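# Find and open the faulty drawers of a tool cabinet

## Task

The cabinet's four drawers are meant to interlock: with any one drawer pulled out, the remaining three should be locked. Some drawers are defective, meaning that when pulled out it fails to lock the others, or it can still be pulled while a working drawer is open. This cannot be seen with all drawers closed. Identify every defective drawer, leave each one open by at least a hand's width, and leave every working drawer completely closed.

## Robot and tools

Robot: two arms on a table. left_arm carries a left hand and has its base near (+0.011, +0.377, 0) m. right_arm carries a right hand and has its base near (+0.066, -0.372, 0) m. Both hands have five fingers. A post stands on the floor behind the arms. The tool cabinet with four drawers is the object being worked on. show_instructions returns the reference images and moves nothing.

Frame: every position, velocity and target uses the scene frame. Its origin is at table height, midway between the arms' nominal bases. +x points out over the table, +z points up, and +y points toward left_arm. Which side a thing appears on in an image does not follow the arm names.

Hand point: a point fixed to the palm, 0.15 m out from the wrist flange along the fingers and 0.05 m in front of the palm. Its +z runs along the straight fingers and +y points out of the palm. On the right hand +x runs across the palm away from the thumb; on the left hand +x points toward the thumb. Straight fingertips reach 0.06-0.07 m past the point and sit about 0.06 m behind it along -y. A bracket on the little-finger side of the wrist sticks out and can strike things. With the fingers level, the wrist can hang 0.11 m (palm down) to 0.23 m (palm up) below the point.

Row layout (28 numbers, each in [-1, 1], always for both arms): left dx, dy, dz, rx, ry, rz; left hand little, ring, middle, index, thumb_bend, thumb_turn, force_limit, speed; then the same 14 for the right arm. The six pose numbers are offsets, not poses. Each is measured along the scene axes from that arm's Hand target at the start of the action or move. 1.0 equals 0.6 m or 180 degrees. rx, ry, rz form one rotation vector about the hand point. Six zeros mean no new pose for that arm. Hand numbers are absolute targets: +1 means open or straight and -1 means closed. thumb_turn -1 puts the thumb in front of the palm and +1 puts it beside the palm. force_limit maps -1..+1 to about 0..10 N (0..15 N for the two thumb motors). speed rises from almost nothing at -1 to full at +0.48 and above. To leave a hand unchanged, resend the last eight numbers you sent it. If you have not sent any yet, send its hand_measured values followed by hand_force_limit and hand_speed. For a gentle closure, use a speed of -0.94 or lower.

execute_actions(actions, cameras): actions is a list of actions. Each action is a table of up to 15 rows, one per 1/30 s step. A short table repeats its final row. Every row is counted from the Hand target at the start of that action, not from the row before it. Sending the same offset again moves the arm further. An empty list returns camera images.

move(target, speed, blend, stop_force, zero, blocking, cameras): target is one 28-number row or a list of up to 15 rows. Every row is an offset from the same starting Hand targets. speed is in m/s, from 0.002 to 3.6, default 0.25, and turn rate is twice that in rad/s; give one value, or one per target. blend is a corner radius in m; the default 0 stops at each target. stop_force is one value for both arms, 3 to 120 N. An arm's path ends once its wrist sensor feels that much push against the motion, and the arm then backs off to where it was just before the push. With stop_force, every row must carry the same hand numbers, and blocking=false is not allowed. zero (default true) re-zeroes the moving arms first. A move is capped at 10 s, does not avoid obstacles, and is refused if the wrist would pass near its own base axis. The result includes a 'move:' line giving the ending (done, off_target, moving, held, fault) and any limits (paced, held).

wait(seconds 0-3600), stop() to brake a running move, zoom_image(camera, region=[x0,y0,x1,y1] in pixels, at most 504x504), zero_wrist_force(arm), finished_scene(scene=1). Cameras: cam_high, cam_low, cam_left_wrist, cam_right_wrist, each 672x504.

Results: end_effector_position (m), end_effector_quat_wxyz, velocities, Hand target (the last command after clipping; a hand often rests a little short of it), joint positions and torques, and Wrist force and Wrist torque along the hand's own axes, plus a line showing the peak since the last report. hand_measured, hand_stopped_by (moving, target, force, stalled, fault) and hand_load_n (positive when something pushes the finger open) follow the motor order above.

Avoid: an arm halts for 10 s if contact torque reaches a joint limit (wrists 26 N m), if the outside force reaches roughly 150 N, or if a wrist joint strays 0.9 degrees (shoulder or elbow 7.5 degrees) from its plan. Arms touching each other can end the scene. Motors warn at 70 °C and stop at 85 °C. Never slam a drawer or force one that is locked. Pull or test drawers slowly with a modest stop_force, because the arms are stiff and a target beyond a firm stop can fault. Do not knock anything off the table.

Each tool is called after "Request:" as name([rows], argument=value, ...), one row to a line, values as JSON.

Reference images:

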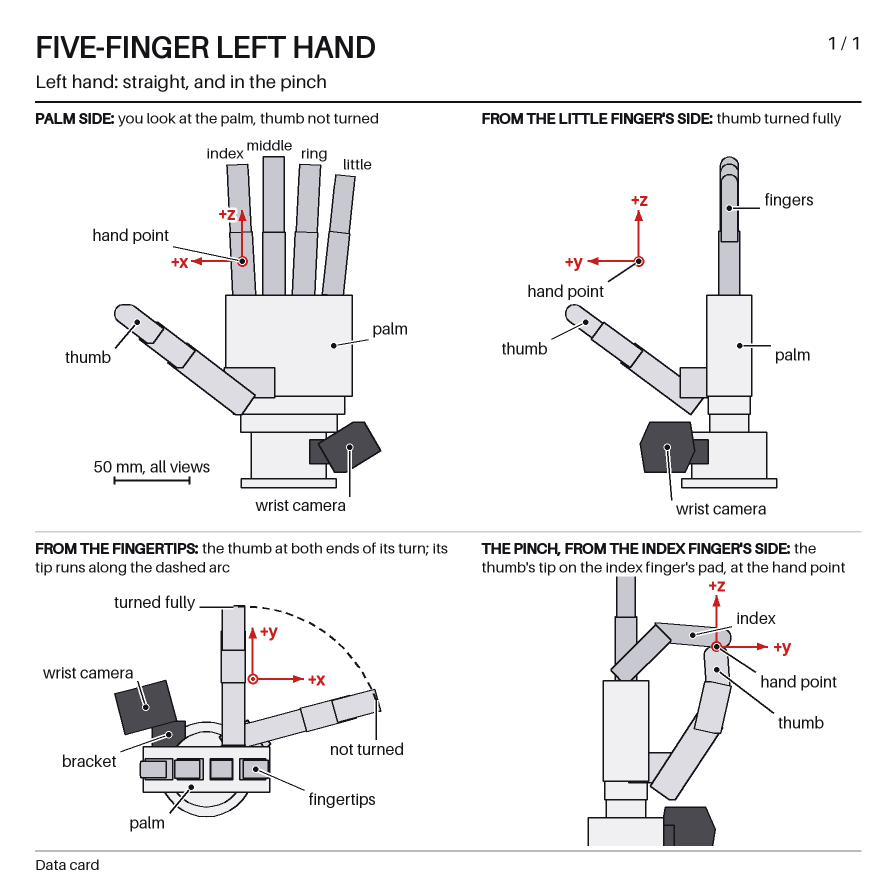

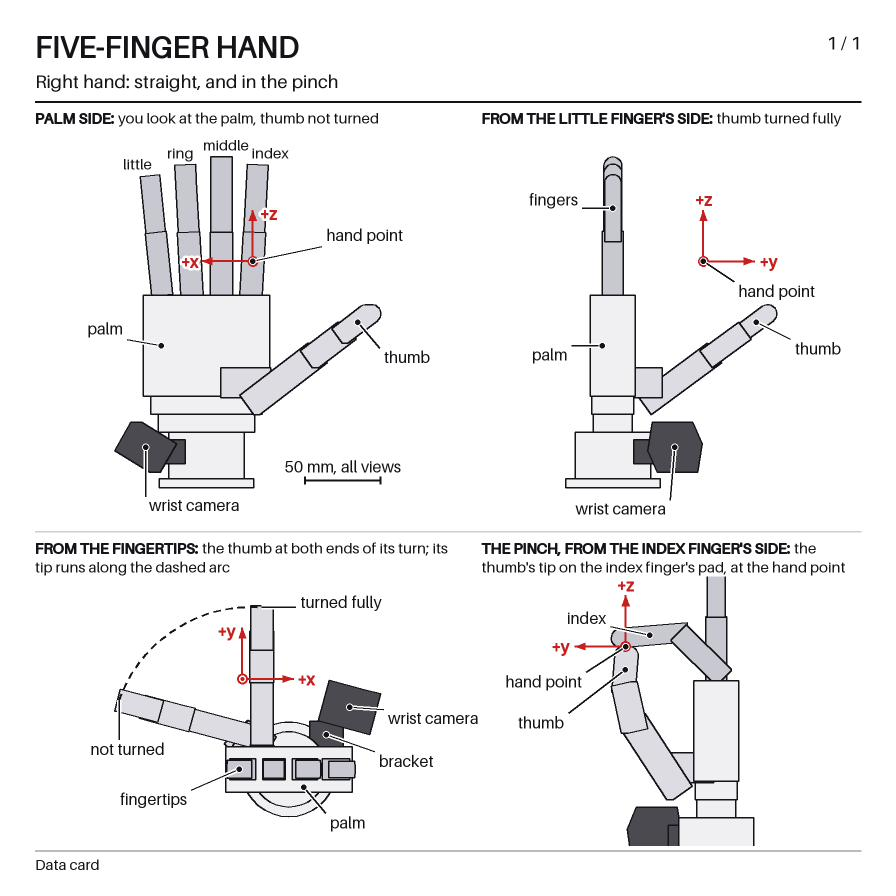

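## Session

Request:
execute_actions(actions=[])

Scene clock: 0.00 s.
left_arm: end_effector_position=(+0.4228, +0.4666, +0.2024) hand_measured=(+1.000, +1.000, +1.000, +1.000, +1.000, +1.000) hand_load_n=(+0.0, +0.0, +0.0, +0.0, +0.0, +0.0) hand_stopped_by=(target, target, target, target, target, target) hand_force_limit=0.00 hand_speed=-0.80 end_effector_quat_wxyz=(+0.155, +0.703, +0.689, +0.078) | right_arm: end_effector_position=(+0.5437, -0.3230, +0.2168) hand_measured=(+1.000, +1.000, +1.000, +1.000, +1.000, +1.000) hand_load_n=(+0.0, +0.0, +0.0, +0.0, +0.0, +0.0) hand_stopped_by=(target, target, target, target, target, target) hand_force_limit=0.00 hand_speed=-0.80 end_effector_quat_wxyz=(+0.187, +0.551, +0.734, +0.351)
Joint positions: left_arm=[3.939 -1.546 -1.989 2.122 -1.259 0.786] | right_arm=[-0.564 -1.648 2.15 0.548 0.907 -0.667]
Joint velocities: within noise
Joint torques (N m): no reading
Motor temperatures (°C): left_arm=[37 37 37 39 51 42] | right_arm=[35 46 42 51 47 42]
Wrist force (N): no reading
Wrist torque (N m): no reading
Wrist force, peak (N): no reading
Hand target: left_arm +0.4228, +0.4666, +0.2024; +0.155, +0.703, +0.689, +0.078 | right_arm +0.5437, -0.3230, +0.2168; +0.187, +0.551, +0.734, +0.351

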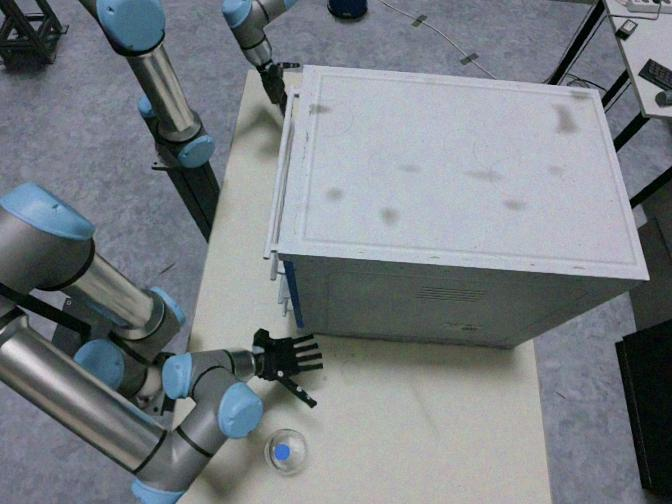

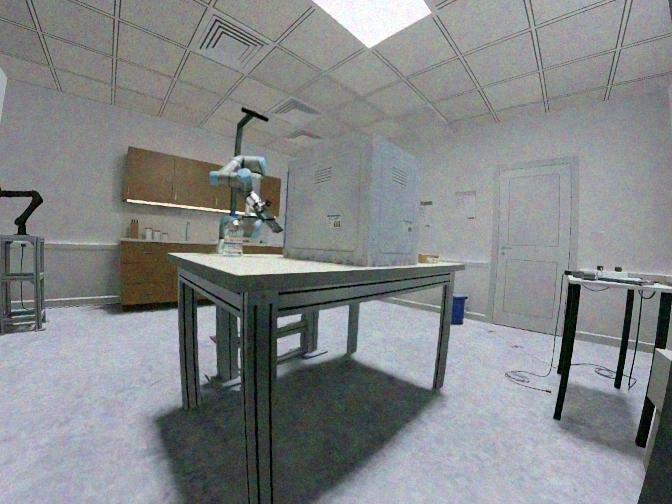

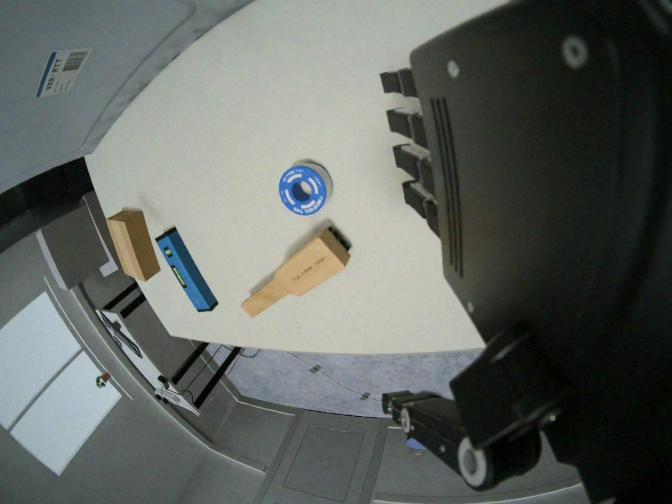

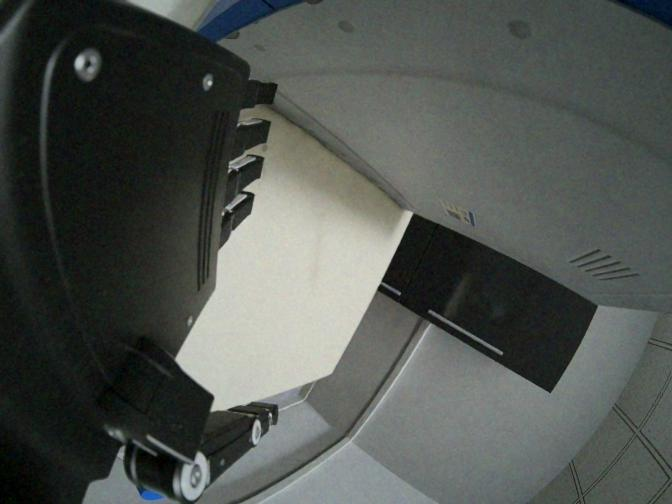

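Request:
zoom_image(camera="cam_high", region=[220, 50, 380, 350])

Request:
zoom_image(camera="cam_left_wrist", region=[0, 0, 400, 504])

Request:
zoom_image(camera="cam_right_wrist", region=[100, 0, 600, 400])

Scaled by 1.680 from the camera's image (finer frame: 960x720).

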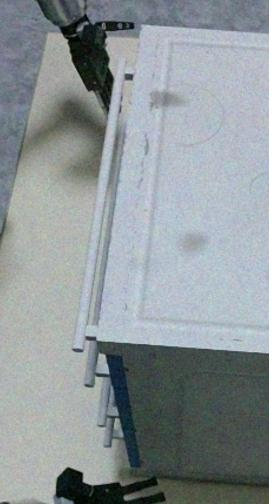

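Scaled by 1.000.

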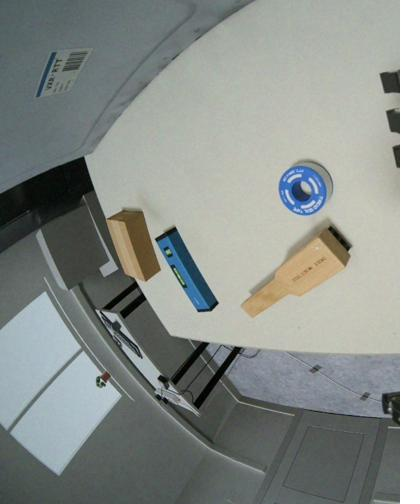

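Scaled by 1.008 from the camera's image (finer frame: 960x720).

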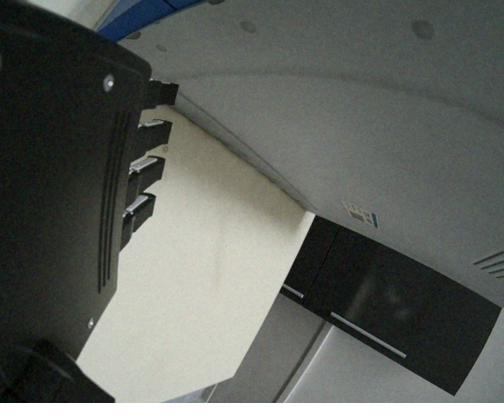

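Request:
move([
  [0,0,0,0,0,0,1,1,1,1,1,1,0,-0.8,-0.5,0.03,0.15,0,0,0,1,1,1,1,1,1,0,-0.8],
  [0,0,0,0,0,0,1,1,1,1,1,1,0,-0.8,-0.6,0.15,0.16,0.4555,0.0865,-0.1865,1,1,1,1,1,1,0,-0.8],
  [0,0,0,0,0,0,1,1,1,1,1,1,0,-0.8,-0.62,0.2,0.16,0.9,0.171,-0.368,1,1,1,1,1,1,0,-0.8],
], blend=[0.03,0.03,0], speed=0.3, cameras=["all"])

Scene clock: 89.90 s.
left_arm: end_effector_position=(+0.4228, +0.4666, +0.2024) hand_measured=(+1.000, +1.000, +1.000, +1.000, +1.000, +1.000) hand_load_n=(+0.0, +0.0, +0.0, +0.0, +0.0, +0.0) hand_stopped_by=(target, target, target, target, target, target) hand_force_limit=0.00 hand_speed=-0.80 end_effector_quat_wxyz=(+0.155, +0.703, +0.689, +0.078) | right_arm: end_effector_position=(+0.5437, -0.3230, +0.2168) hand_measured=(+1.000, +1.000, +1.000, +1.000, +1.000, +1.000) hand_load_n=(+0.0, +0.0, +0.0, +0.0, +0.0, +0.0) hand_stopped_by=(target, target, target, target, target, target) hand_force_limit=0.00 hand_speed=-0.80 end_effector_quat_wxyz=(+0.187, +0.551, +0.734, +0.351)
Joint positions: left_arm=[3.939 -1.546 -1.989 2.122 -1.259 0.786] | right_arm=[-0.564 -1.648 2.15 0.548 0.907 -0.667]
Joint torques (N m): left_arm=[-0.35 15.32 17.36 -2.41 0.57 -0.02] | right_arm=[0.37 -12.82 -16.33 1.55 -0.72 -0.1]
Wrist force (N): left_arm=[0.4 0.1 -0.1] | right_arm=[0.2 -0.2 0.0]
Wrist torque (N m): left_arm=[0.03 -0.07 0.02] | right_arm=[-0.02 -0.03 0.01]
Wrist force, peak (N): left_arm=[0.3 0.4 0.3] | right_arm=[0.0 -0.4 0.4]
Hand target: left_arm +0.4228, +0.4666, +0.2024; +0.155, +0.703, +0.689, +0.078 | right_arm +0.5437, -0.3230, +0.2168; +0.187, +0.551, +0.734, +0.351
move: not run (at target 1 of 3 right_arm's wrist lies too close to its first joint's axis: tilt that pose or move it outward; nothing was sent)

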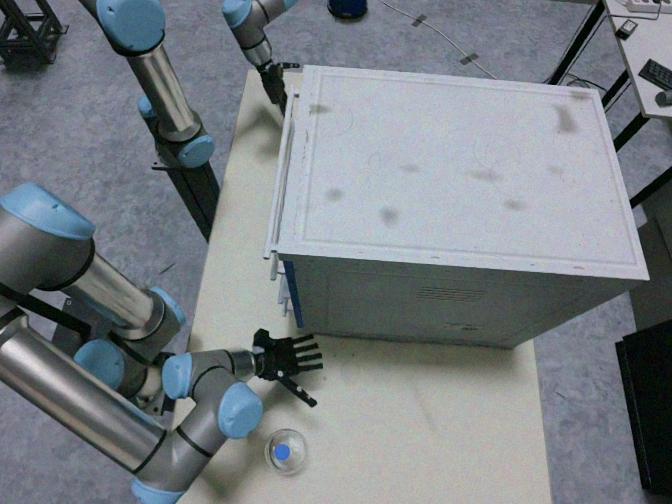

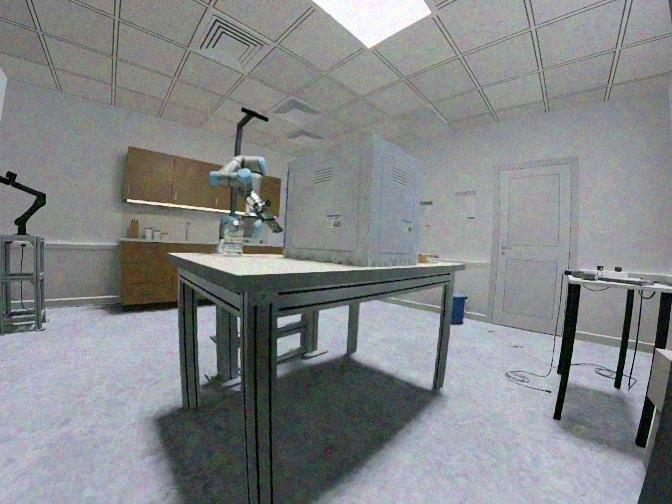

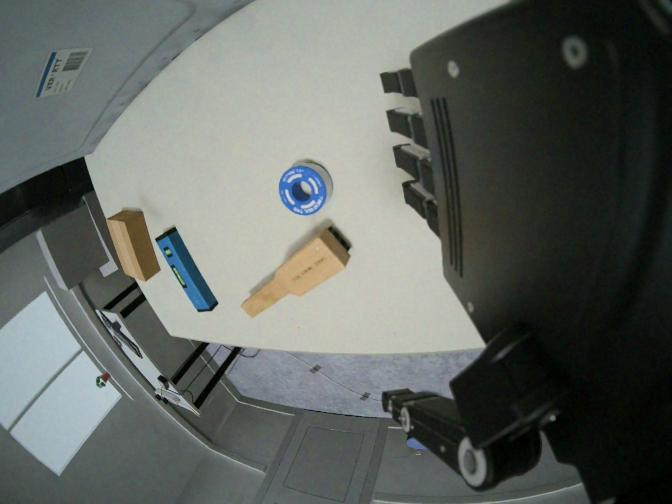

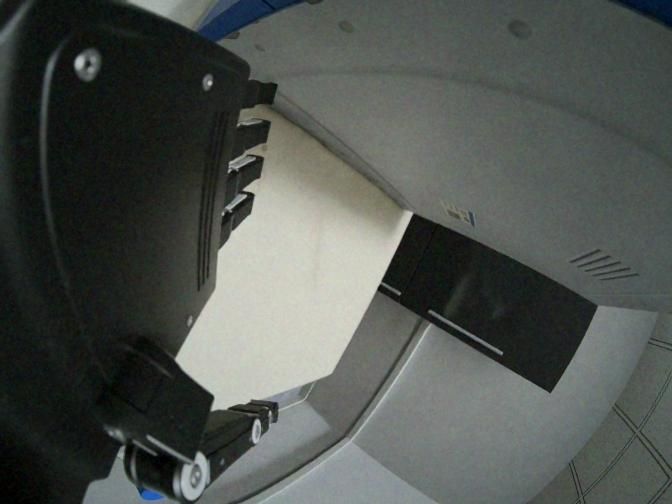

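Request:
move([
  [0,0,0,0,0,0,1,1,1,1,1,1,0,-0.8,-0.307,-0.067,0.167,-0.076,0.25,-0.085,1,1,1,1,1,1,0,-0.8],
  [0,0,0,0,0,0,1,1,1,1,1,1,0,-0.8,-0.407,0.288,0.167,-0.076,0.25,-0.085,1,1,1,1,1,1,0,-0.8],
], blend=[0.03,0], speed=0.3, cameras=["all"])

Scene clock: 145.83 s.
left_arm: end_effector_position=(+0.4228, +0.4666, +0.2024) hand_measured=(+1.000, +1.000, +1.000, +1.000, +1.000, +1.000) hand_load_n=(+0.0, +0.0, +0.0, +0.0, +0.0, +0.0) hand_stopped_by=(target, target, target, target, target, target) hand_force_limit=0.00 hand_speed=-0.80 end_effector_quat_wxyz=(+0.155, +0.703, +0.689, +0.078) | right_arm: end_effector_position=(+0.2995, -0.1503, +0.3170) hand_measured=(+1.000, +1.000, +1.000, +1.000, +1.000, +1.000) hand_load_n=(+0.5, +0.0, +0.0, +0.0, +0.0, +0.0) hand_stopped_by=(target, target, target, target, target, target) hand_force_limit=0.00 hand_speed=-0.80 end_effector_quat_wxyz=(+0.000, +0.707, +0.707, +0.000)
Joint positions: left_arm=[3.939 -1.546 -1.989 2.122 -1.259 0.786] | right_arm=[0.522 -1.61 1.66 1.52 1.571 0.519]
Joint torques (N m): left_arm=[-0.1 15.02 17.27 -2.26 0.5 -0.07] | right_arm=[12.32 -11.7 -13.43 3.32 -1.71 1.44]
Wrist force (N): left_arm=[0.2 0.1 -0.1] | right_arm=[-0.2 0.7 -0.5]
Wrist torque (N m): left_arm=[0.03 -0.04 0.01] | right_arm=[0.20 0.03 0.16]
Wrist force, peak (N): left_arm=[0.6 0.2 0.1] | right_arm=[2.0 -0.2 -0.3]
Hand target: left_arm +0.4228, +0.4666, +0.2024; +0.155, +0.703, +0.689, +0.078 | right_arm +0.2995, -0.1502, +0.3170; +0.000, +0.707, +0.707, +0.000
Off the commanded pose: left_arm 0.000 m, 0 deg | right_arm 0.000 m, 0 deg.
move: done
cam_right_wrist: T_world_to_cam=[[0.95484, 0.29621, -0.02321, -0.22765], [0.27155, -0.83832, 0.47273, -0.34774], [0.12057, -0.45769, -0.8809, 0.29234]] pos_world=[0.27655, -0.09029, 0.41662]

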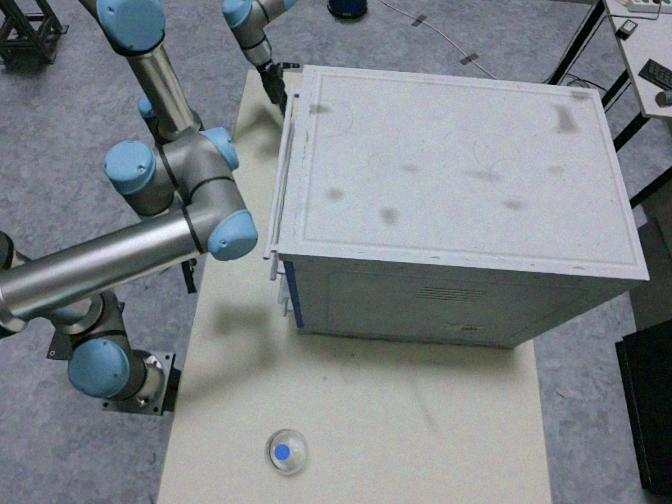

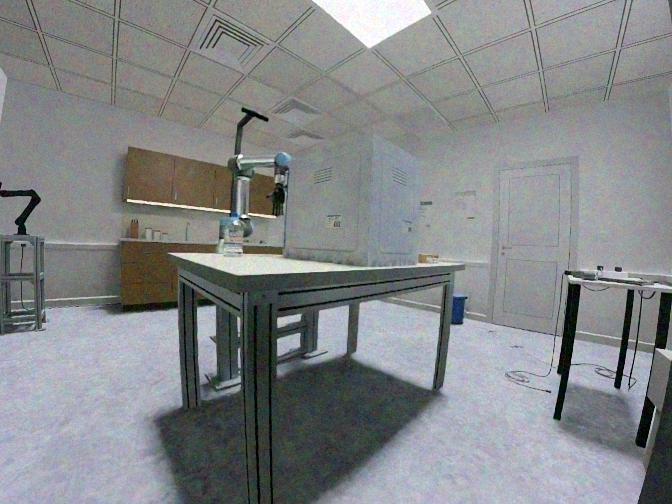

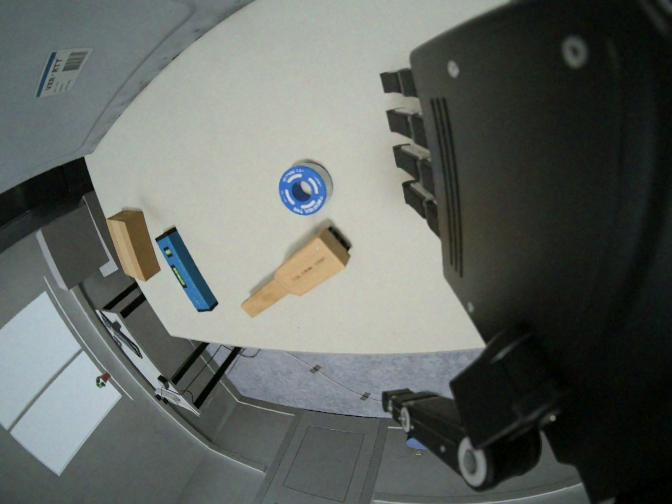

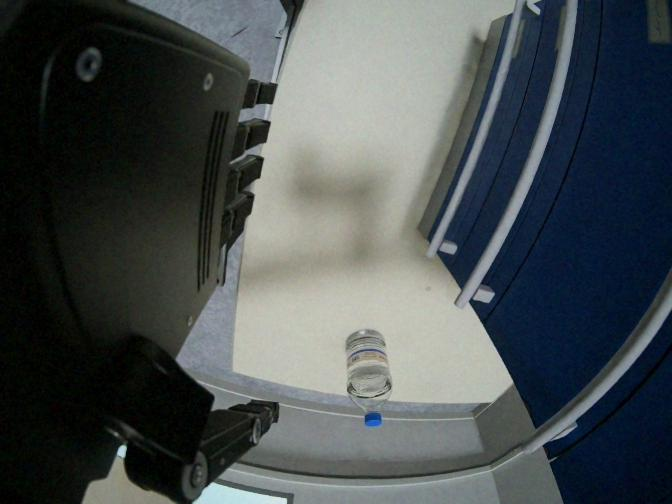

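Request:
move([
  [0,0,0,0,0,0,1,1,1,1,1,1,0,-0.8,-0.083,0.1,0.055,-0.25,0,0.433,1,1,1,1,1,1,0,-0.8],
  [0,0,0,0,0,0,1,1,1,1,1,1,0,-0.8,-0.083,0.217,0.055,-0.495,0,0.857,1,1,1,1,1,1,0,-0.8],
], blend=[0.03,0], speed=0.4, cameras=["cam_high","cam_right_wrist"])

Scene clock: 187.97 s.
left_arm: end_effector_position=(+0.4228, +0.4666, +0.2024) hand_measured=(+1.000, +1.000, +1.000, +1.000, +1.000, +1.000) hand_load_n=(+0.0, +0.0, +0.0, +0.0, +0.0, +0.0) hand_stopped_by=(target, target, target, target, target, target) hand_force_limit=0.00 hand_speed=-0.80 end_effector_quat_wxyz=(+0.155, +0.703, +0.689, +0.078) | right_arm: end_effector_position=(+0.2497, -0.0201, +0.3500) hand_measured=(+1.000, +1.000, +1.000, +1.000, +1.000, +1.000) hand_load_n=(+0.0, +0.0, +0.0, +0.0, +0.0, +0.0) hand_stopped_by=(target, target, target, target, target, target) hand_force_limit=0.00 hand_speed=-0.80 end_effector_quat_wxyz=(-0.353, +0.601, -0.624, +0.353)
Joint positions: left_arm=[3.939 -1.546 -1.989 2.122 -1.259 0.786] | right_arm=[1.161 -1.605 1.618 0.971 2.497 -2.245]
Joint torques (N m): left_arm=[-0.73 15.29 17.35 -2.14 0.49 -0.08] | right_arm=[13.26 -7.76 -16.79 2.06 1.99 -1.76]
Wrist force (N): left_arm=[0.3 0.2 -0.2] | right_arm=[-1.0 0.6 -0.3]
Wrist torque (N m): left_arm=[0.05 -0.05 0.01] | right_arm=[0.51 0.21 0.02]
Wrist force, peak (N): left_arm=[0.7 0.3 -0.2] | right_arm=[-1.4 0.7 0.0]
Hand target: left_arm +0.4228, +0.4666, +0.2024; +0.155, +0.703, +0.689, +0.078 | right_arm +0.2497, -0.0200, +0.3500; -0.353, +0.601, -0.624, +0.353
Off the commanded pose: left_arm 0.000 m, 0 deg | right_arm 0.000 m, 0 deg.
move: done
cam_right_wrist: T_world_to_cam=[[-0.46496, -0.26935, -0.84337, 0.41237], [-0.52118, 0.85332, 0.01481, 0.15153], [0.71567, 0.44643, -0.53714, 0.13626]] pos_world=[0.17319, -0.07906, 0.41872]

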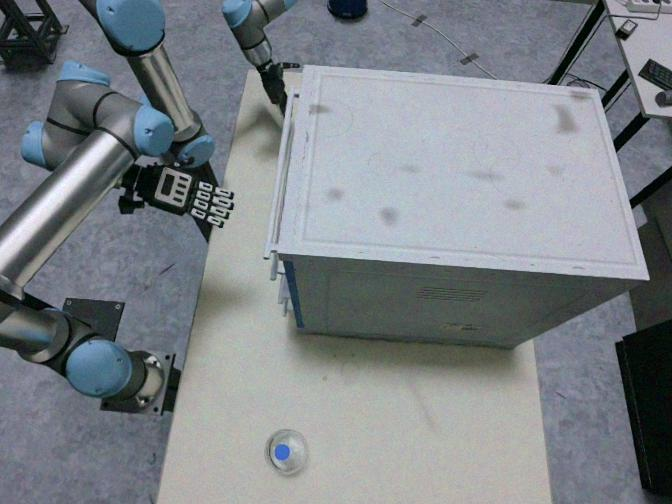

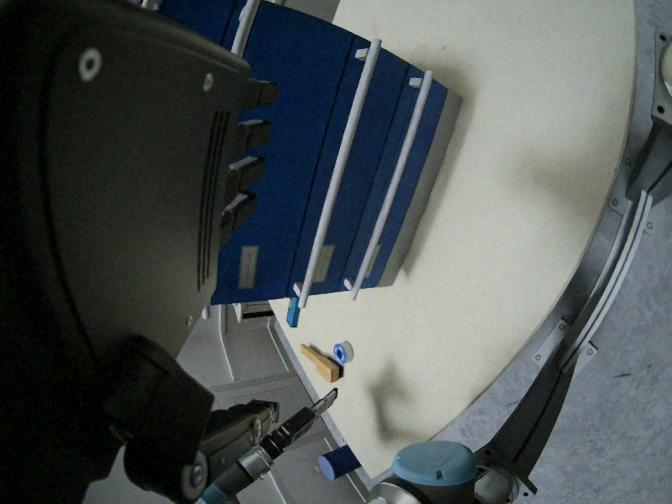

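Request:
zoom_image(camera="cam_right_wrist", region=[150, 0, 480, 320])

Scaled by 1.527 from the camera's image (finer frame: 960x720).

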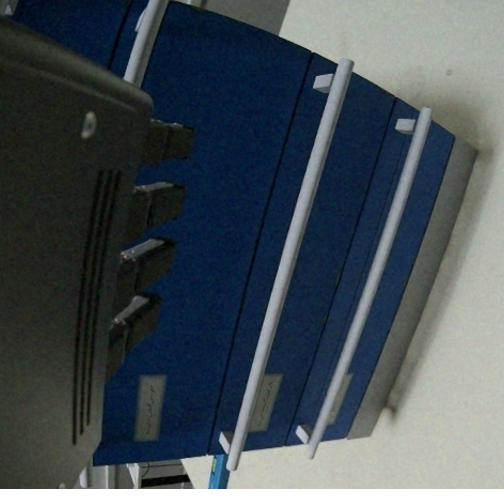

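Request:
zoom_image(camera="cam_high", region=[250, 230, 330, 350])

Request:
zoom_image(camera="cam_high", region=[250, 60, 330, 180])

Scaled by 4.200 from the camera's image (finer frame: 960x720).

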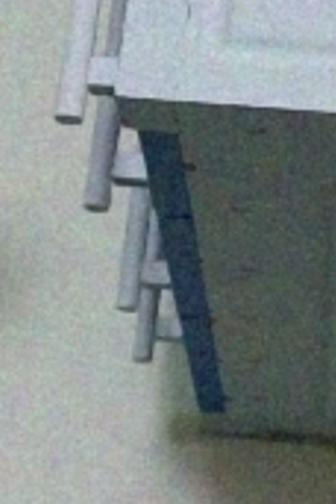

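Scaled by 4.200 from the camera's image (finer frame: 960x720).

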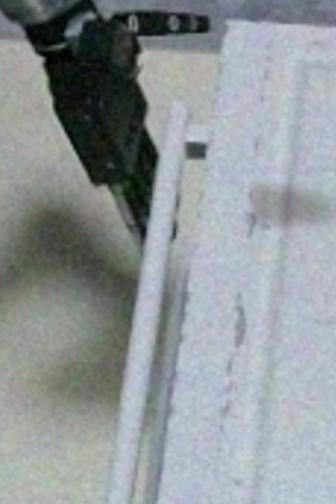

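Request:
move(target=[0,0,0,0,0,0,1,1,1,1,1,1,0,-0.8,0.15,0,0.275,0,0,0,0.7,0.7,0.7,0.7,1,1,-0.2,-0.5], speed=0.2, cameras=["cam_high","cam_right_wrist"])

Scene clock: 341.30 s.
left_arm: end_effector_position=(+0.4228, +0.4666, +0.2024) hand_measured=(+1.000, +1.000, +1.000, +1.000, +1.000, +1.000) hand_load_n=(+0.0, +0.0, +0.0, +0.0, +0.0, +0.0) hand_stopped_by=(target, target, target, target, target, target) hand_force_limit=0.00 hand_speed=-0.80 end_effector_quat_wxyz=(+0.155, +0.703, +0.689, +0.078) | right_arm: end_effector_position=(+0.3397, -0.0200, +0.5149) hand_measured=(+0.700, +0.700, +0.700, +0.700, +1.000, +1.000) hand_load_n=(+0.0, +0.0, +0.0, -0.5, +0.0, +0.0) hand_stopped_by=(target, target, target, target, target, target) hand_force_limit=-0.20 hand_speed=-0.50 end_effector_quat_wxyz=(-0.353, +0.601, -0.624, +0.353)
Joint positions: left_arm=[3.939 -1.546 -1.989 2.122 -1.259 0.786] | right_arm=[0.904 -1.51 1.041 1.231 2.33 -2.542]
Joint torques (N m): left_arm=[-0.28 15.31 17.66 -1.99 0.44 -0.11] | right_arm=[9.15 -27.64 -27.03 -0.05 1.92 -1.16]
Wrist force (N): left_arm=[0.2 0.3 -0.3] | right_arm=[-0.7 0.3 -0.3]
Wrist torque (N m): left_arm=[0.07 -0.04 0.00] | right_arm=[0.42 0.14 0.00]
Wrist force, peak (N): left_arm=[0.6 0.2 -0.5] | right_arm=[-1.0 2.2 -0.1]
Hand target: left_arm +0.4228, +0.4666, +0.2024; +0.155, +0.703, +0.689, +0.078 | right_arm +0.3397, -0.0200, +0.5150; -0.353, +0.601, -0.624, +0.353
Off the commanded pose: left_arm 0.000 m, 0 deg | right_arm 0.000 m, 0 deg.
move: done
cam_right_wrist: T_world_to_cam=[[-0.46503, -0.26958, -0.84325, 0.59325], [-0.52129, 0.85326, 0.0147, 0.19599], [0.71555, 0.44641, -0.53731, 0.16051]] pos_world=[0.26319, -0.07896, 0.58362]

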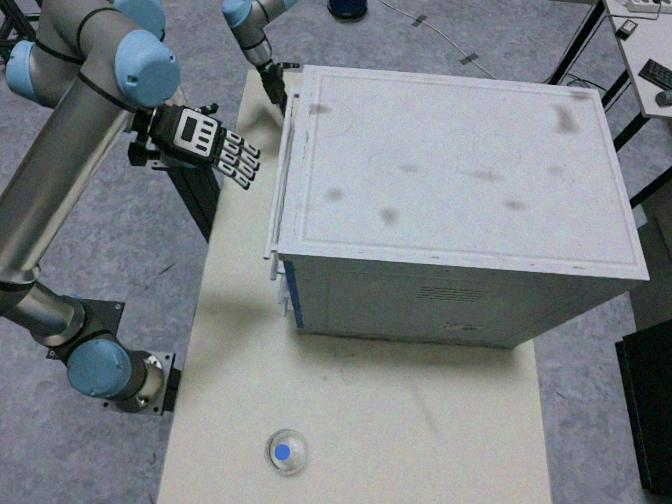

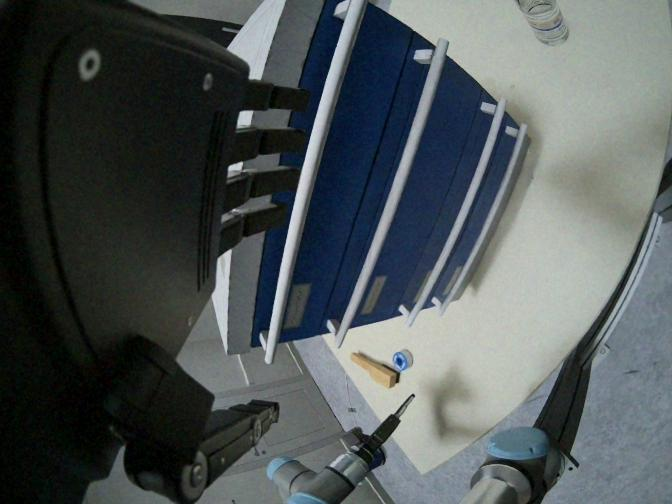

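Request:
zoom_image(camera="cam_right_wrist", region=[220, 0, 540, 370])

Scaled by 1.362 from the camera's image (finer frame: 960x720).

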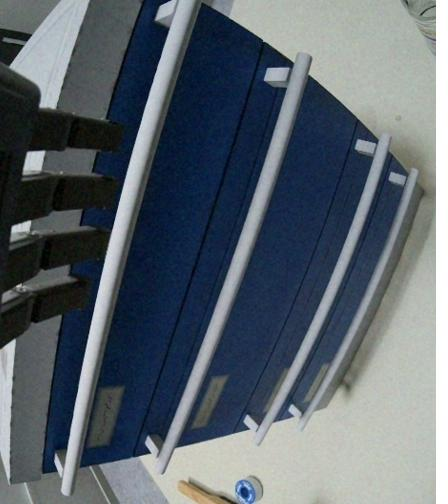

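Request:
move([
  [0,0,0,0,0,0,1,1,1,1,1,1,0,-0.8,0.08,0,-0.0167,0,0,0,0.7,0.7,0.7,0.7,1,1,-0.2,-0.5],
  [0,0,0,0,0,0,1,1,1,1,1,1,0,-0.8,0.15,0,-0.0167,0,0,0,0.7,0.7,0.7,0.7,1,1,-0.2,-0.5],
], speed=[0.1,0.01], stop_force=4, cameras=["cam_high","cam_right_wrist"])

Scene clock: 378.33 s.
left_arm: end_effector_position=(+0.4228, +0.4666, +0.2024) hand_measured=(+1.000, +1.000, +1.000, +1.000, +1.000, +1.000) hand_load_n=(+0.0, +0.0, +0.0, +0.0, +0.0, +0.0) hand_stopped_by=(target, target, target, target, target, target) hand_force_limit=0.00 hand_speed=-0.80 end_effector_quat_wxyz=(+0.155, +0.703, +0.689, +0.078) | right_arm: end_effector_position=(+0.3952, -0.0200, +0.5050) hand_measured=(+0.700, +0.700, +0.700, +0.700, +1.000, +1.000) hand_load_n=(+0.0, +0.0, -2.0, +0.0, +0.0, +0.0) hand_stopped_by=(target, target, target, target, target, target) hand_force_limit=-0.20 hand_speed=-0.50 end_effector_quat_wxyz=(-0.353, +0.601, -0.624, +0.353)
Joint positions: left_arm=[3.939 -1.546 -1.989 2.122 -1.259 0.786] | right_arm=[0.774 -1.481 1.023 1.145 2.233 -2.656]
Joint torques (N m): left_arm=[-0.13 15.74 17.97 -2.12 0.44 -0.05] | right_arm=[12.05 -30.83 -6.35 2.35 2.36 1.61]
Wrist force (N): left_arm=[0.1 0.4 -0.1] | right_arm=[0.4 2.3 -2.1]
Wrist torque (N m): left_arm=[0.07 -0.02 0.00] | right_arm=[0.58 0.17 0.18]
Wrist force, peak (N): left_arm=[0.6 0.3 -0.2] | right_arm=[-0.3 1.4 -6.5]
Hand target: left_arm +0.4228, +0.4666, +0.2024; +0.155, +0.703, +0.689, +0.078 | right_arm +0.3952, -0.0200, +0.5050; -0.353, +0.601, -0.624, +0.353 (not the last commanded pose)
Off the commanded pose: left_arm 0.000 m, 0 deg | right_arm 0.035 m, 0 deg.
move: contact (right_arm); path passed 1 of 2 targets
cam_right_wrist: T_world_to_cam=[[-0.46488, -0.26959, -0.84333, 0.61066], [-0.52145, 0.85315, 0.01471, 0.22505], [0.71552, 0.4466, -0.5372, 0.1155]] pos_world=[0.31859, -0.07896, 0.57372]

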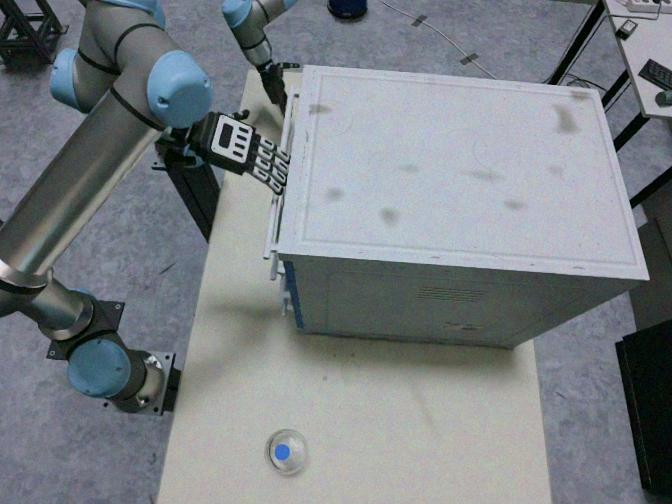

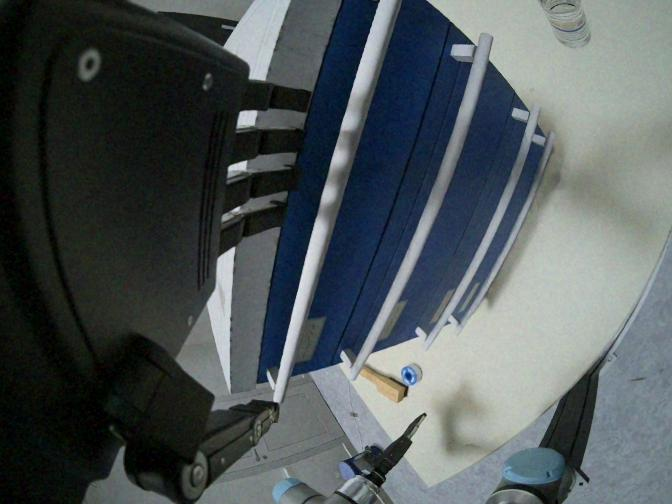

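Request:
move(target=[0,0,0,0,0,0,1,1,1,1,1,1,0,-0.8,-0.0133,0,0,0,0,0,0.7,0.7,0.7,0.7,1,1,-0.2,-0.5], speed=0.05)

Request:
move(target=[0,0,0,0,0,0,1,1,1,1,1,1,0,-0.8,0.0533,0,0,0,0,0,0.25,0.25,0.25,0.25,1,1,-0.2,-0.5], speed=0.03, cameras=["cam_right_wrist"])

Scene clock: 396.53 s.
left_arm: end_effector_position=(+0.4228, +0.4666, +0.2024) hand_measured=(+1.000, +1.000, +1.000, +1.000, +1.000, +1.000) hand_load_n=(+0.0, +0.0, +0.0, +0.0, +0.0, +0.0) hand_stopped_by=(target, target, target, target, target, target) hand_force_limit=0.00 hand_speed=-0.80 end_effector_quat_wxyz=(+0.155, +0.703, +0.689, +0.078) | right_arm: end_effector_position=(+0.3870, -0.0200, +0.5049) hand_measured=(+0.700, +0.700, +0.700, +0.700, +1.000, +1.000) hand_load_n=(+0.0, +0.0, +0.0, +0.0, +0.0, -0.5) hand_stopped_by=(target, target, target, target, target, target) hand_force_limit=-0.20 hand_speed=-0.50 end_effector_quat_wxyz=(-0.353, +0.601, -0.624, +0.353)
Joint positions: left_arm=[3.939 -1.546 -1.989 2.122 -1.259 0.786] | right_arm=[0.792 -1.489 1.033 1.151 2.246 -2.642]
Joint torques (N m): left_arm=[-0.64 15.93 18.05 -1.98 0.36 -0.11] | right_arm=[-12.09 -11.94 -29.32 -1.85 -1.26 -1.58]
Wrist force (N): left_arm=[0.0 0.1 -0.2] | right_arm=[-0.6 0.1 -0.4]
Wrist torque (N m): left_arm=[0.04 -0.01 0.00] | right_arm=[0.40 0.15 0.10]
Wrist force, peak (N): left_arm=[0.4 0.2 -0.5] | right_arm=[0.5 2.4 -2.1]
Hand target: left_arm +0.4228, +0.4666, +0.2024; +0.155, +0.703, +0.689, +0.078 | right_arm +0.3872, -0.0200, +0.5050; -0.353, +0.601, -0.624, +0.353
Off the commanded pose: left_arm 0.000 m, 0 deg | right_arm 0.000 m, 0 deg.
move: done

Scene clock: 397.87 s.
left_arm: end_effector_position=(+0.4228, +0.4666, +0.2024) hand_measured=(+1.000, +1.000, +1.000, +1.000, +1.000, +1.000) hand_load_n=(+0.0, +0.0, +0.0, +0.0, +0.0, +0.0) hand_stopped_by=(target, target, target, target, target, target) hand_force_limit=0.00 hand_speed=-0.80 end_effector_quat_wxyz=(+0.155, +0.703, +0.689, +0.078) | right_arm: end_effector_position=(+0.4193, -0.0200, +0.5050) hand_measured=(+0.250, +0.250, +0.428, +0.250, +1.000, +1.000) hand_load_n=(+0.0, +0.0, -10.5, +0.0, +0.0, -0.5) hand_stopped_by=(target, target, force, target, target, target) hand_force_limit=-0.20 hand_speed=-0.50 end_effector_quat_wxyz=(-0.354, +0.601, -0.624, +0.353)
Joint positions: left_arm=[3.939 -1.546 -1.989 2.122 -1.259 0.786] | right_arm=[0.725 -1.456 0.991 1.129 2.194 -2.694]
Joint torques (N m): left_arm=[-0.58 14.97 17.74 -1.96 0.3 -0.1] | right_arm=[9.99 -26.47 -7.85 -2.67 2.64 1.31]
Wrist force (N): left_arm=[0.3 0.1 -0.2] | right_arm=[0.8 6.7 -14.4]
Wrist torque (N m): left_arm=[0.03 -0.05 0.01] | right_arm=[1.00 0.37 0.35]
Wrist force, peak (N): left_arm=[0.2 -0.1 -0.8] | right_arm=[-1.0 -19.0 -19.7]
Hand target: left_arm +0.4228, +0.4666, +0.2024; +0.155, +0.703, +0.689, +0.078 | right_arm +0.4192, -0.0200, +0.5050; -0.353, +0.601, -0.624, +0.353
Off the commanded pose: left_arm 0.000 m, 0 deg | right_arm 0.000 m, 0 deg.
move: done
cam_right_wrist: T_world_to_cam=[[-0.46488, -0.26959, -0.84333, 0.62191], [-0.52145, 0.85315, 0.01471, 0.23767], [0.71552, 0.4466, -0.5372, 0.09819]] pos_world=[0.34279, -0.07896, 0.57372]

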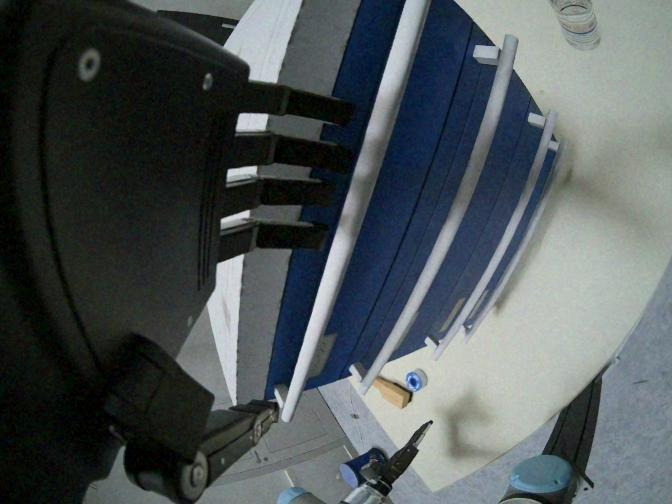

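Request:
move(target=[0,0,0,0,0,0,1,1,1,1,1,1,0,-0.8,-0.0167,0,0,0,0,0,0.25,0.25,0.25,0.25,1,1,-0.2,-0.5], speed=0.03)

Request:
move(target=[0,0,0,0,0,0,1,1,1,1,1,1,0,-0.8,0.000,0,0,0,0,0,0.2,0.2,0.2,0.2,1,1,-0.2,-0.6], speed=0.03, cameras=["cam_right_wrist"])

Scene clock: 404.77 s.
left_arm: end_effector_position=(+0.4228, +0.4666, +0.2024) hand_measured=(+1.000, +1.000, +1.000, +1.000, +1.000, +1.000) hand_load_n=(+0.0, +0.0, +0.0, +0.0, +0.0, +0.0) hand_stopped_by=(target, target, target, target, target, target) hand_force_limit=0.00 hand_speed=-0.80 end_effector_quat_wxyz=(+0.155, +0.703, +0.689, +0.078) | right_arm: end_effector_position=(+0.4089, -0.0200, +0.5050) hand_measured=(+0.250, +0.250, +0.430, +0.250, +1.000, +1.000) hand_load_n=(+0.0, +1.5, +0.0, -0.5, +0.0, +0.0) hand_stopped_by=(target, target, force, target, target, target) hand_force_limit=-0.20 hand_speed=-0.50 end_effector_quat_wxyz=(-0.353, +0.601, -0.624, +0.353)
Joint positions: left_arm=[3.939 -1.546 -1.989 2.122 -1.259 0.786] | right_arm=[0.745 -1.467 1.006 1.135 2.211 -2.678]
Joint torques (N m): left_arm=[-0.41 15.54 18.37 -1.87 0.29 -0.21] | right_arm=[-11.95 -12.18 -25.23 1.38 -0.63 -1.49]
Wrist force (N): left_arm=[0.2 0.2 0.0] | right_arm=[-0.7 -3.0 -0.7]
Wrist torque (N m): left_arm=[0.04 -0.03 0.00] | right_arm=[0.21 0.16 -0.10]
Wrist force, peak (N): left_arm=[0.4 0.2 -0.4] | right_arm=[1.4 7.0 -13.9]
Hand target: left_arm +0.4228, +0.4666, +0.2024; +0.155, +0.703, +0.689, +0.078 | right_arm +0.4091, -0.0200, +0.5050; -0.353, +0.601, -0.624, +0.353
Off the commanded pose: left_arm 0.000 m, 0 deg | right_arm 0.000 m, 0 deg.
move: done

Scene clock: 405.27 s.
left_arm: end_effector_position=(+0.4228, +0.4666, +0.2024) hand_measured=(+1.000, +1.000, +1.000, +1.000, +1.000, +1.000) hand_load_n=(+0.0, +0.0, +0.0, +0.0, +0.0, +0.0) hand_stopped_by=(target, target, target, target, target, target) hand_force_limit=0.00 hand_speed=-0.80 end_effector_quat_wxyz=(+0.155, +0.703, +0.689, +0.078) | right_arm: end_effector_position=(+0.4092, -0.0200, +0.5050) hand_measured=(+0.200, +0.218, +0.290, +0.200, +1.000, +1.000) hand_load_n=(+0.0, +4.0, +10.0, +0.0, +0.0, -0.5) hand_stopped_by=(target, force, force, target, target, target) hand_force_limit=-0.20 hand_speed=-0.60 end_effector_quat_wxyz=(-0.354, +0.601, -0.624, +0.353)
Joint positions: left_arm=[3.939 -1.546 -1.989 2.122 -1.259 0.786] | right_arm=[0.745 -1.467 1.005 1.135 2.21 -2.679]
Joint torques (N m): left_arm=[0.21 15.38 17.83 -1.86 0.3 -0.19] | right_arm=[-8.4 -10.04 -24.12 2.84 -2.02 -1.88]
Wrist force (N): left_arm=[0.3 0.1 0.0] | right_arm=[0.6 -17.2 3.3]
Wrist torque (N m): left_arm=[0.03 -0.04 0.00] | right_arm=[0.11 -0.04 -0.44]
Wrist force, peak (N): left_arm=[0.0 0.4 -0.4] | right_arm=[0.6 -17.2 3.3]
Hand target: left_arm +0.4228, +0.4666, +0.2024; +0.155, +0.703, +0.689, +0.078 | right_arm +0.4091, -0.0200, +0.5050; -0.353, +0.601, -0.624, +0.353
Off the commanded pose: left_arm 0.000 m, 0 deg | right_arm 0.000 m, 0 deg.
move: done
cam_right_wrist: T_world_to_cam=[[-0.46482, -0.26956, -0.84337, 0.61718], [-0.52145, 0.85315, 0.01472, 0.23235], [0.71556, 0.44662, -0.53712, 0.10544]] pos_world=[0.33259, -0.07896, 0.57372]

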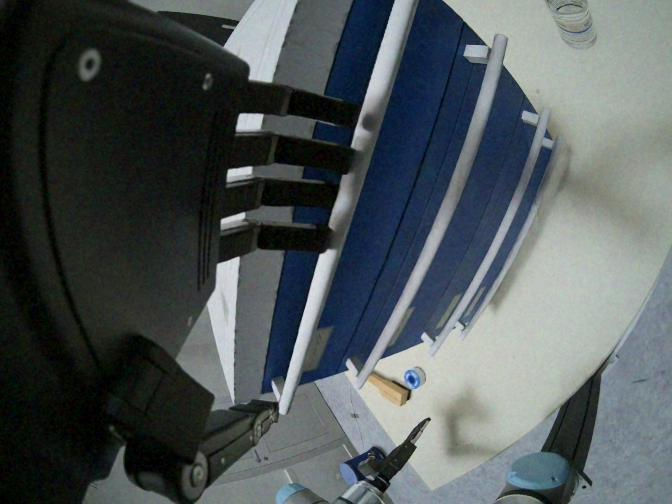

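Request:
move([
  [0,0,0,0,0,0,1,1,1,1,1,1,0,-0.8,-0.008,0,0.022,0,0,0,0.2,0.2,0.2,0.2,1,1,-0.2,-0.6],
  [0,0,0,0,0,0,1,1,1,1,1,1,0,-0.8,-0.008,0,0.022,0,0,0,0.21,0.21,0.21,0.21,1,1,-0.4,-0.8],
], speed=0.05)

Request:
move([
  [0,0,0,0,0,0,1,1,1,1,1,1,0,-0.8,0.025,0,0,0,0,0,0.21,0.21,0.21,0.21,1,1,-0.4,-0.8],
  [0,0,0,0,0,0,1,1,1,1,1,1,0,-0.8,0.025,0,-0.062,0,0,0,0.21,0.21,0.21,0.21,1,1,-0.4,-0.8],
], speed=[0.05,0.015], stop_force=5, cameras=["cam_high","cam_right_wrist"])

Scene clock: 420.47 s.
left_arm: end_effector_position=(+0.4228, +0.4666, +0.2024) hand_measured=(+1.000, +1.000, +1.000, +1.000, +1.000, +1.000) hand_load_n=(+0.0, +0.0, +0.0, +0.0, +0.0, +0.0) hand_stopped_by=(target, target, target, target, target, target) hand_force_limit=0.00 hand_speed=-0.80 end_effector_quat_wxyz=(+0.155, +0.703, +0.689, +0.078) | right_arm: end_effector_position=(+0.4043, -0.0200, +0.5182) hand_measured=(+0.210, +0.210, +0.210, +0.210, +1.000, +1.000) hand_load_n=(+0.0, +0.0, +0.0, +0.0, +0.0, +0.0) hand_stopped_by=(target, target, target, target, target, target) hand_force_limit=-0.40 hand_speed=-0.80 end_effector_quat_wxyz=(-0.353, +0.601, -0.624, +0.353)
Joint positions: left_arm=[3.939 -1.546 -1.989 2.122 -1.259 0.786] | right_arm=[0.755 -1.455 0.954 1.178 2.218 -2.671]
Joint torques (N m): left_arm=[-0.14 15.82 17.86 -1.96 0.23 -0.21] | right_arm=[-12.55 -31.98 -5.31 -1.56 -0.66 -1.77]
Wrist force (N): left_arm=[0.1 0.0 -0.4] | right_arm=[-0.5 0.6 -0.9]
Wrist torque (N m): left_arm=[0.03 -0.03 0.01] | right_arm=[0.56 0.13 0.03]
Wrist force, peak (N): left_arm=[0.4 0.1 -0.4] | right_arm=[0.6 -17.9 3.1]
Hand target: left_arm +0.4228, +0.4666, +0.2024; +0.155, +0.703, +0.689, +0.078 | right_arm +0.4043, -0.0200, +0.5182; -0.353, +0.601, -0.624, +0.353
Off the commanded pose: left_arm 0.000 m, 0 deg | right_arm 0.000 m, 0 deg.
move: done

Scene clock: 422.57 s.
left_arm: end_effector_position=(+0.4228, +0.4666, +0.2024) hand_measured=(+1.000, +1.000, +1.000, +1.000, +1.000, +1.000) hand_load_n=(+0.0, +0.0, +0.0, +0.0, +0.0, +0.0) hand_stopped_by=(target, target, target, target, target, target) hand_force_limit=0.00 hand_speed=-0.80 end_effector_quat_wxyz=(+0.155, +0.703, +0.689, +0.078) | right_arm: end_effector_position=(+0.4193, -0.0200, +0.5065) hand_measured=(+0.210, +0.210, +0.210, +0.210, +1.000, +1.000) hand_load_n=(+0.0, +0.0, +2.0, +0.0, +0.0, +0.0) hand_stopped_by=(target, target, target, target, target, target) hand_force_limit=-0.40 hand_speed=-0.80 end_effector_quat_wxyz=(-0.353, +0.601, -0.624, +0.353)
Joint positions: left_arm=[3.939 -1.546 -1.989 2.122 -1.259 0.786] | right_arm=[0.725 -1.454 0.985 1.133 2.194 -2.694]
Joint torques (N m): left_arm=[-0.89 15.72 17.17 -1.84 0.23 -0.18] | right_arm=[12 -13.11 -23.87 -0.73 0.8 1.41]
Wrist force (N): left_arm=[0.3 -0.1 -0.4] | right_arm=[-0.3 -2.2 -0.2]
Wrist torque (N m): left_arm=[0.01 -0.06 0.02] | right_arm=[0.43 0.12 0.02]
Wrist force, peak (N): left_arm=[0.7 0.1 -0.3] | right_arm=[-0.6 -6.2 -1.2]
Hand target: left_arm +0.4228, +0.4666, +0.2024; +0.155, +0.703, +0.689, +0.078 | right_arm +0.4194, -0.0200, +0.5065; -0.353, +0.601, -0.624, +0.353 (not the last commanded pose)
Off the commanded pose: left_arm 0.000 m, 0 deg | right_arm 0.026 m, 0 deg.
move: contact (right_arm); path passed 1 of 2 targets
cam_right_wrist: T_world_to_cam=[[-0.46493, -0.26957, -0.84331, 0.62318], [-0.52137, 0.8532, 0.01471, 0.23763], [0.71555, 0.44652, -0.53722, 0.09899]] pos_world=[0.34279, -0.07896, 0.57522]

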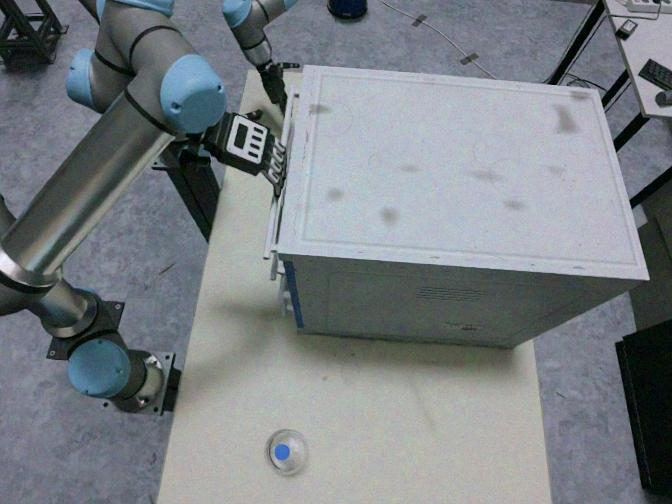

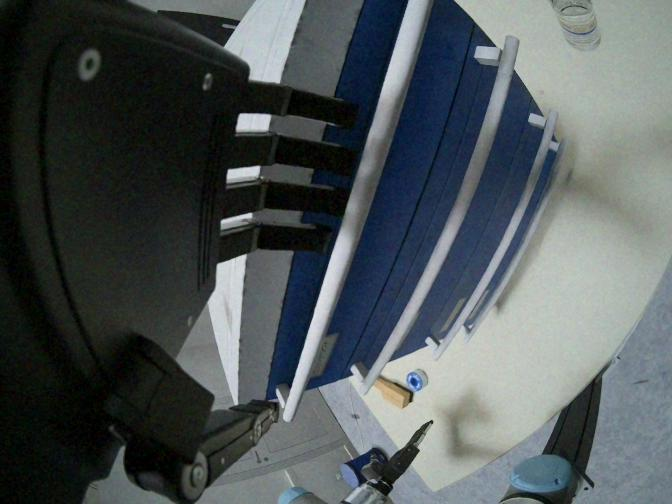

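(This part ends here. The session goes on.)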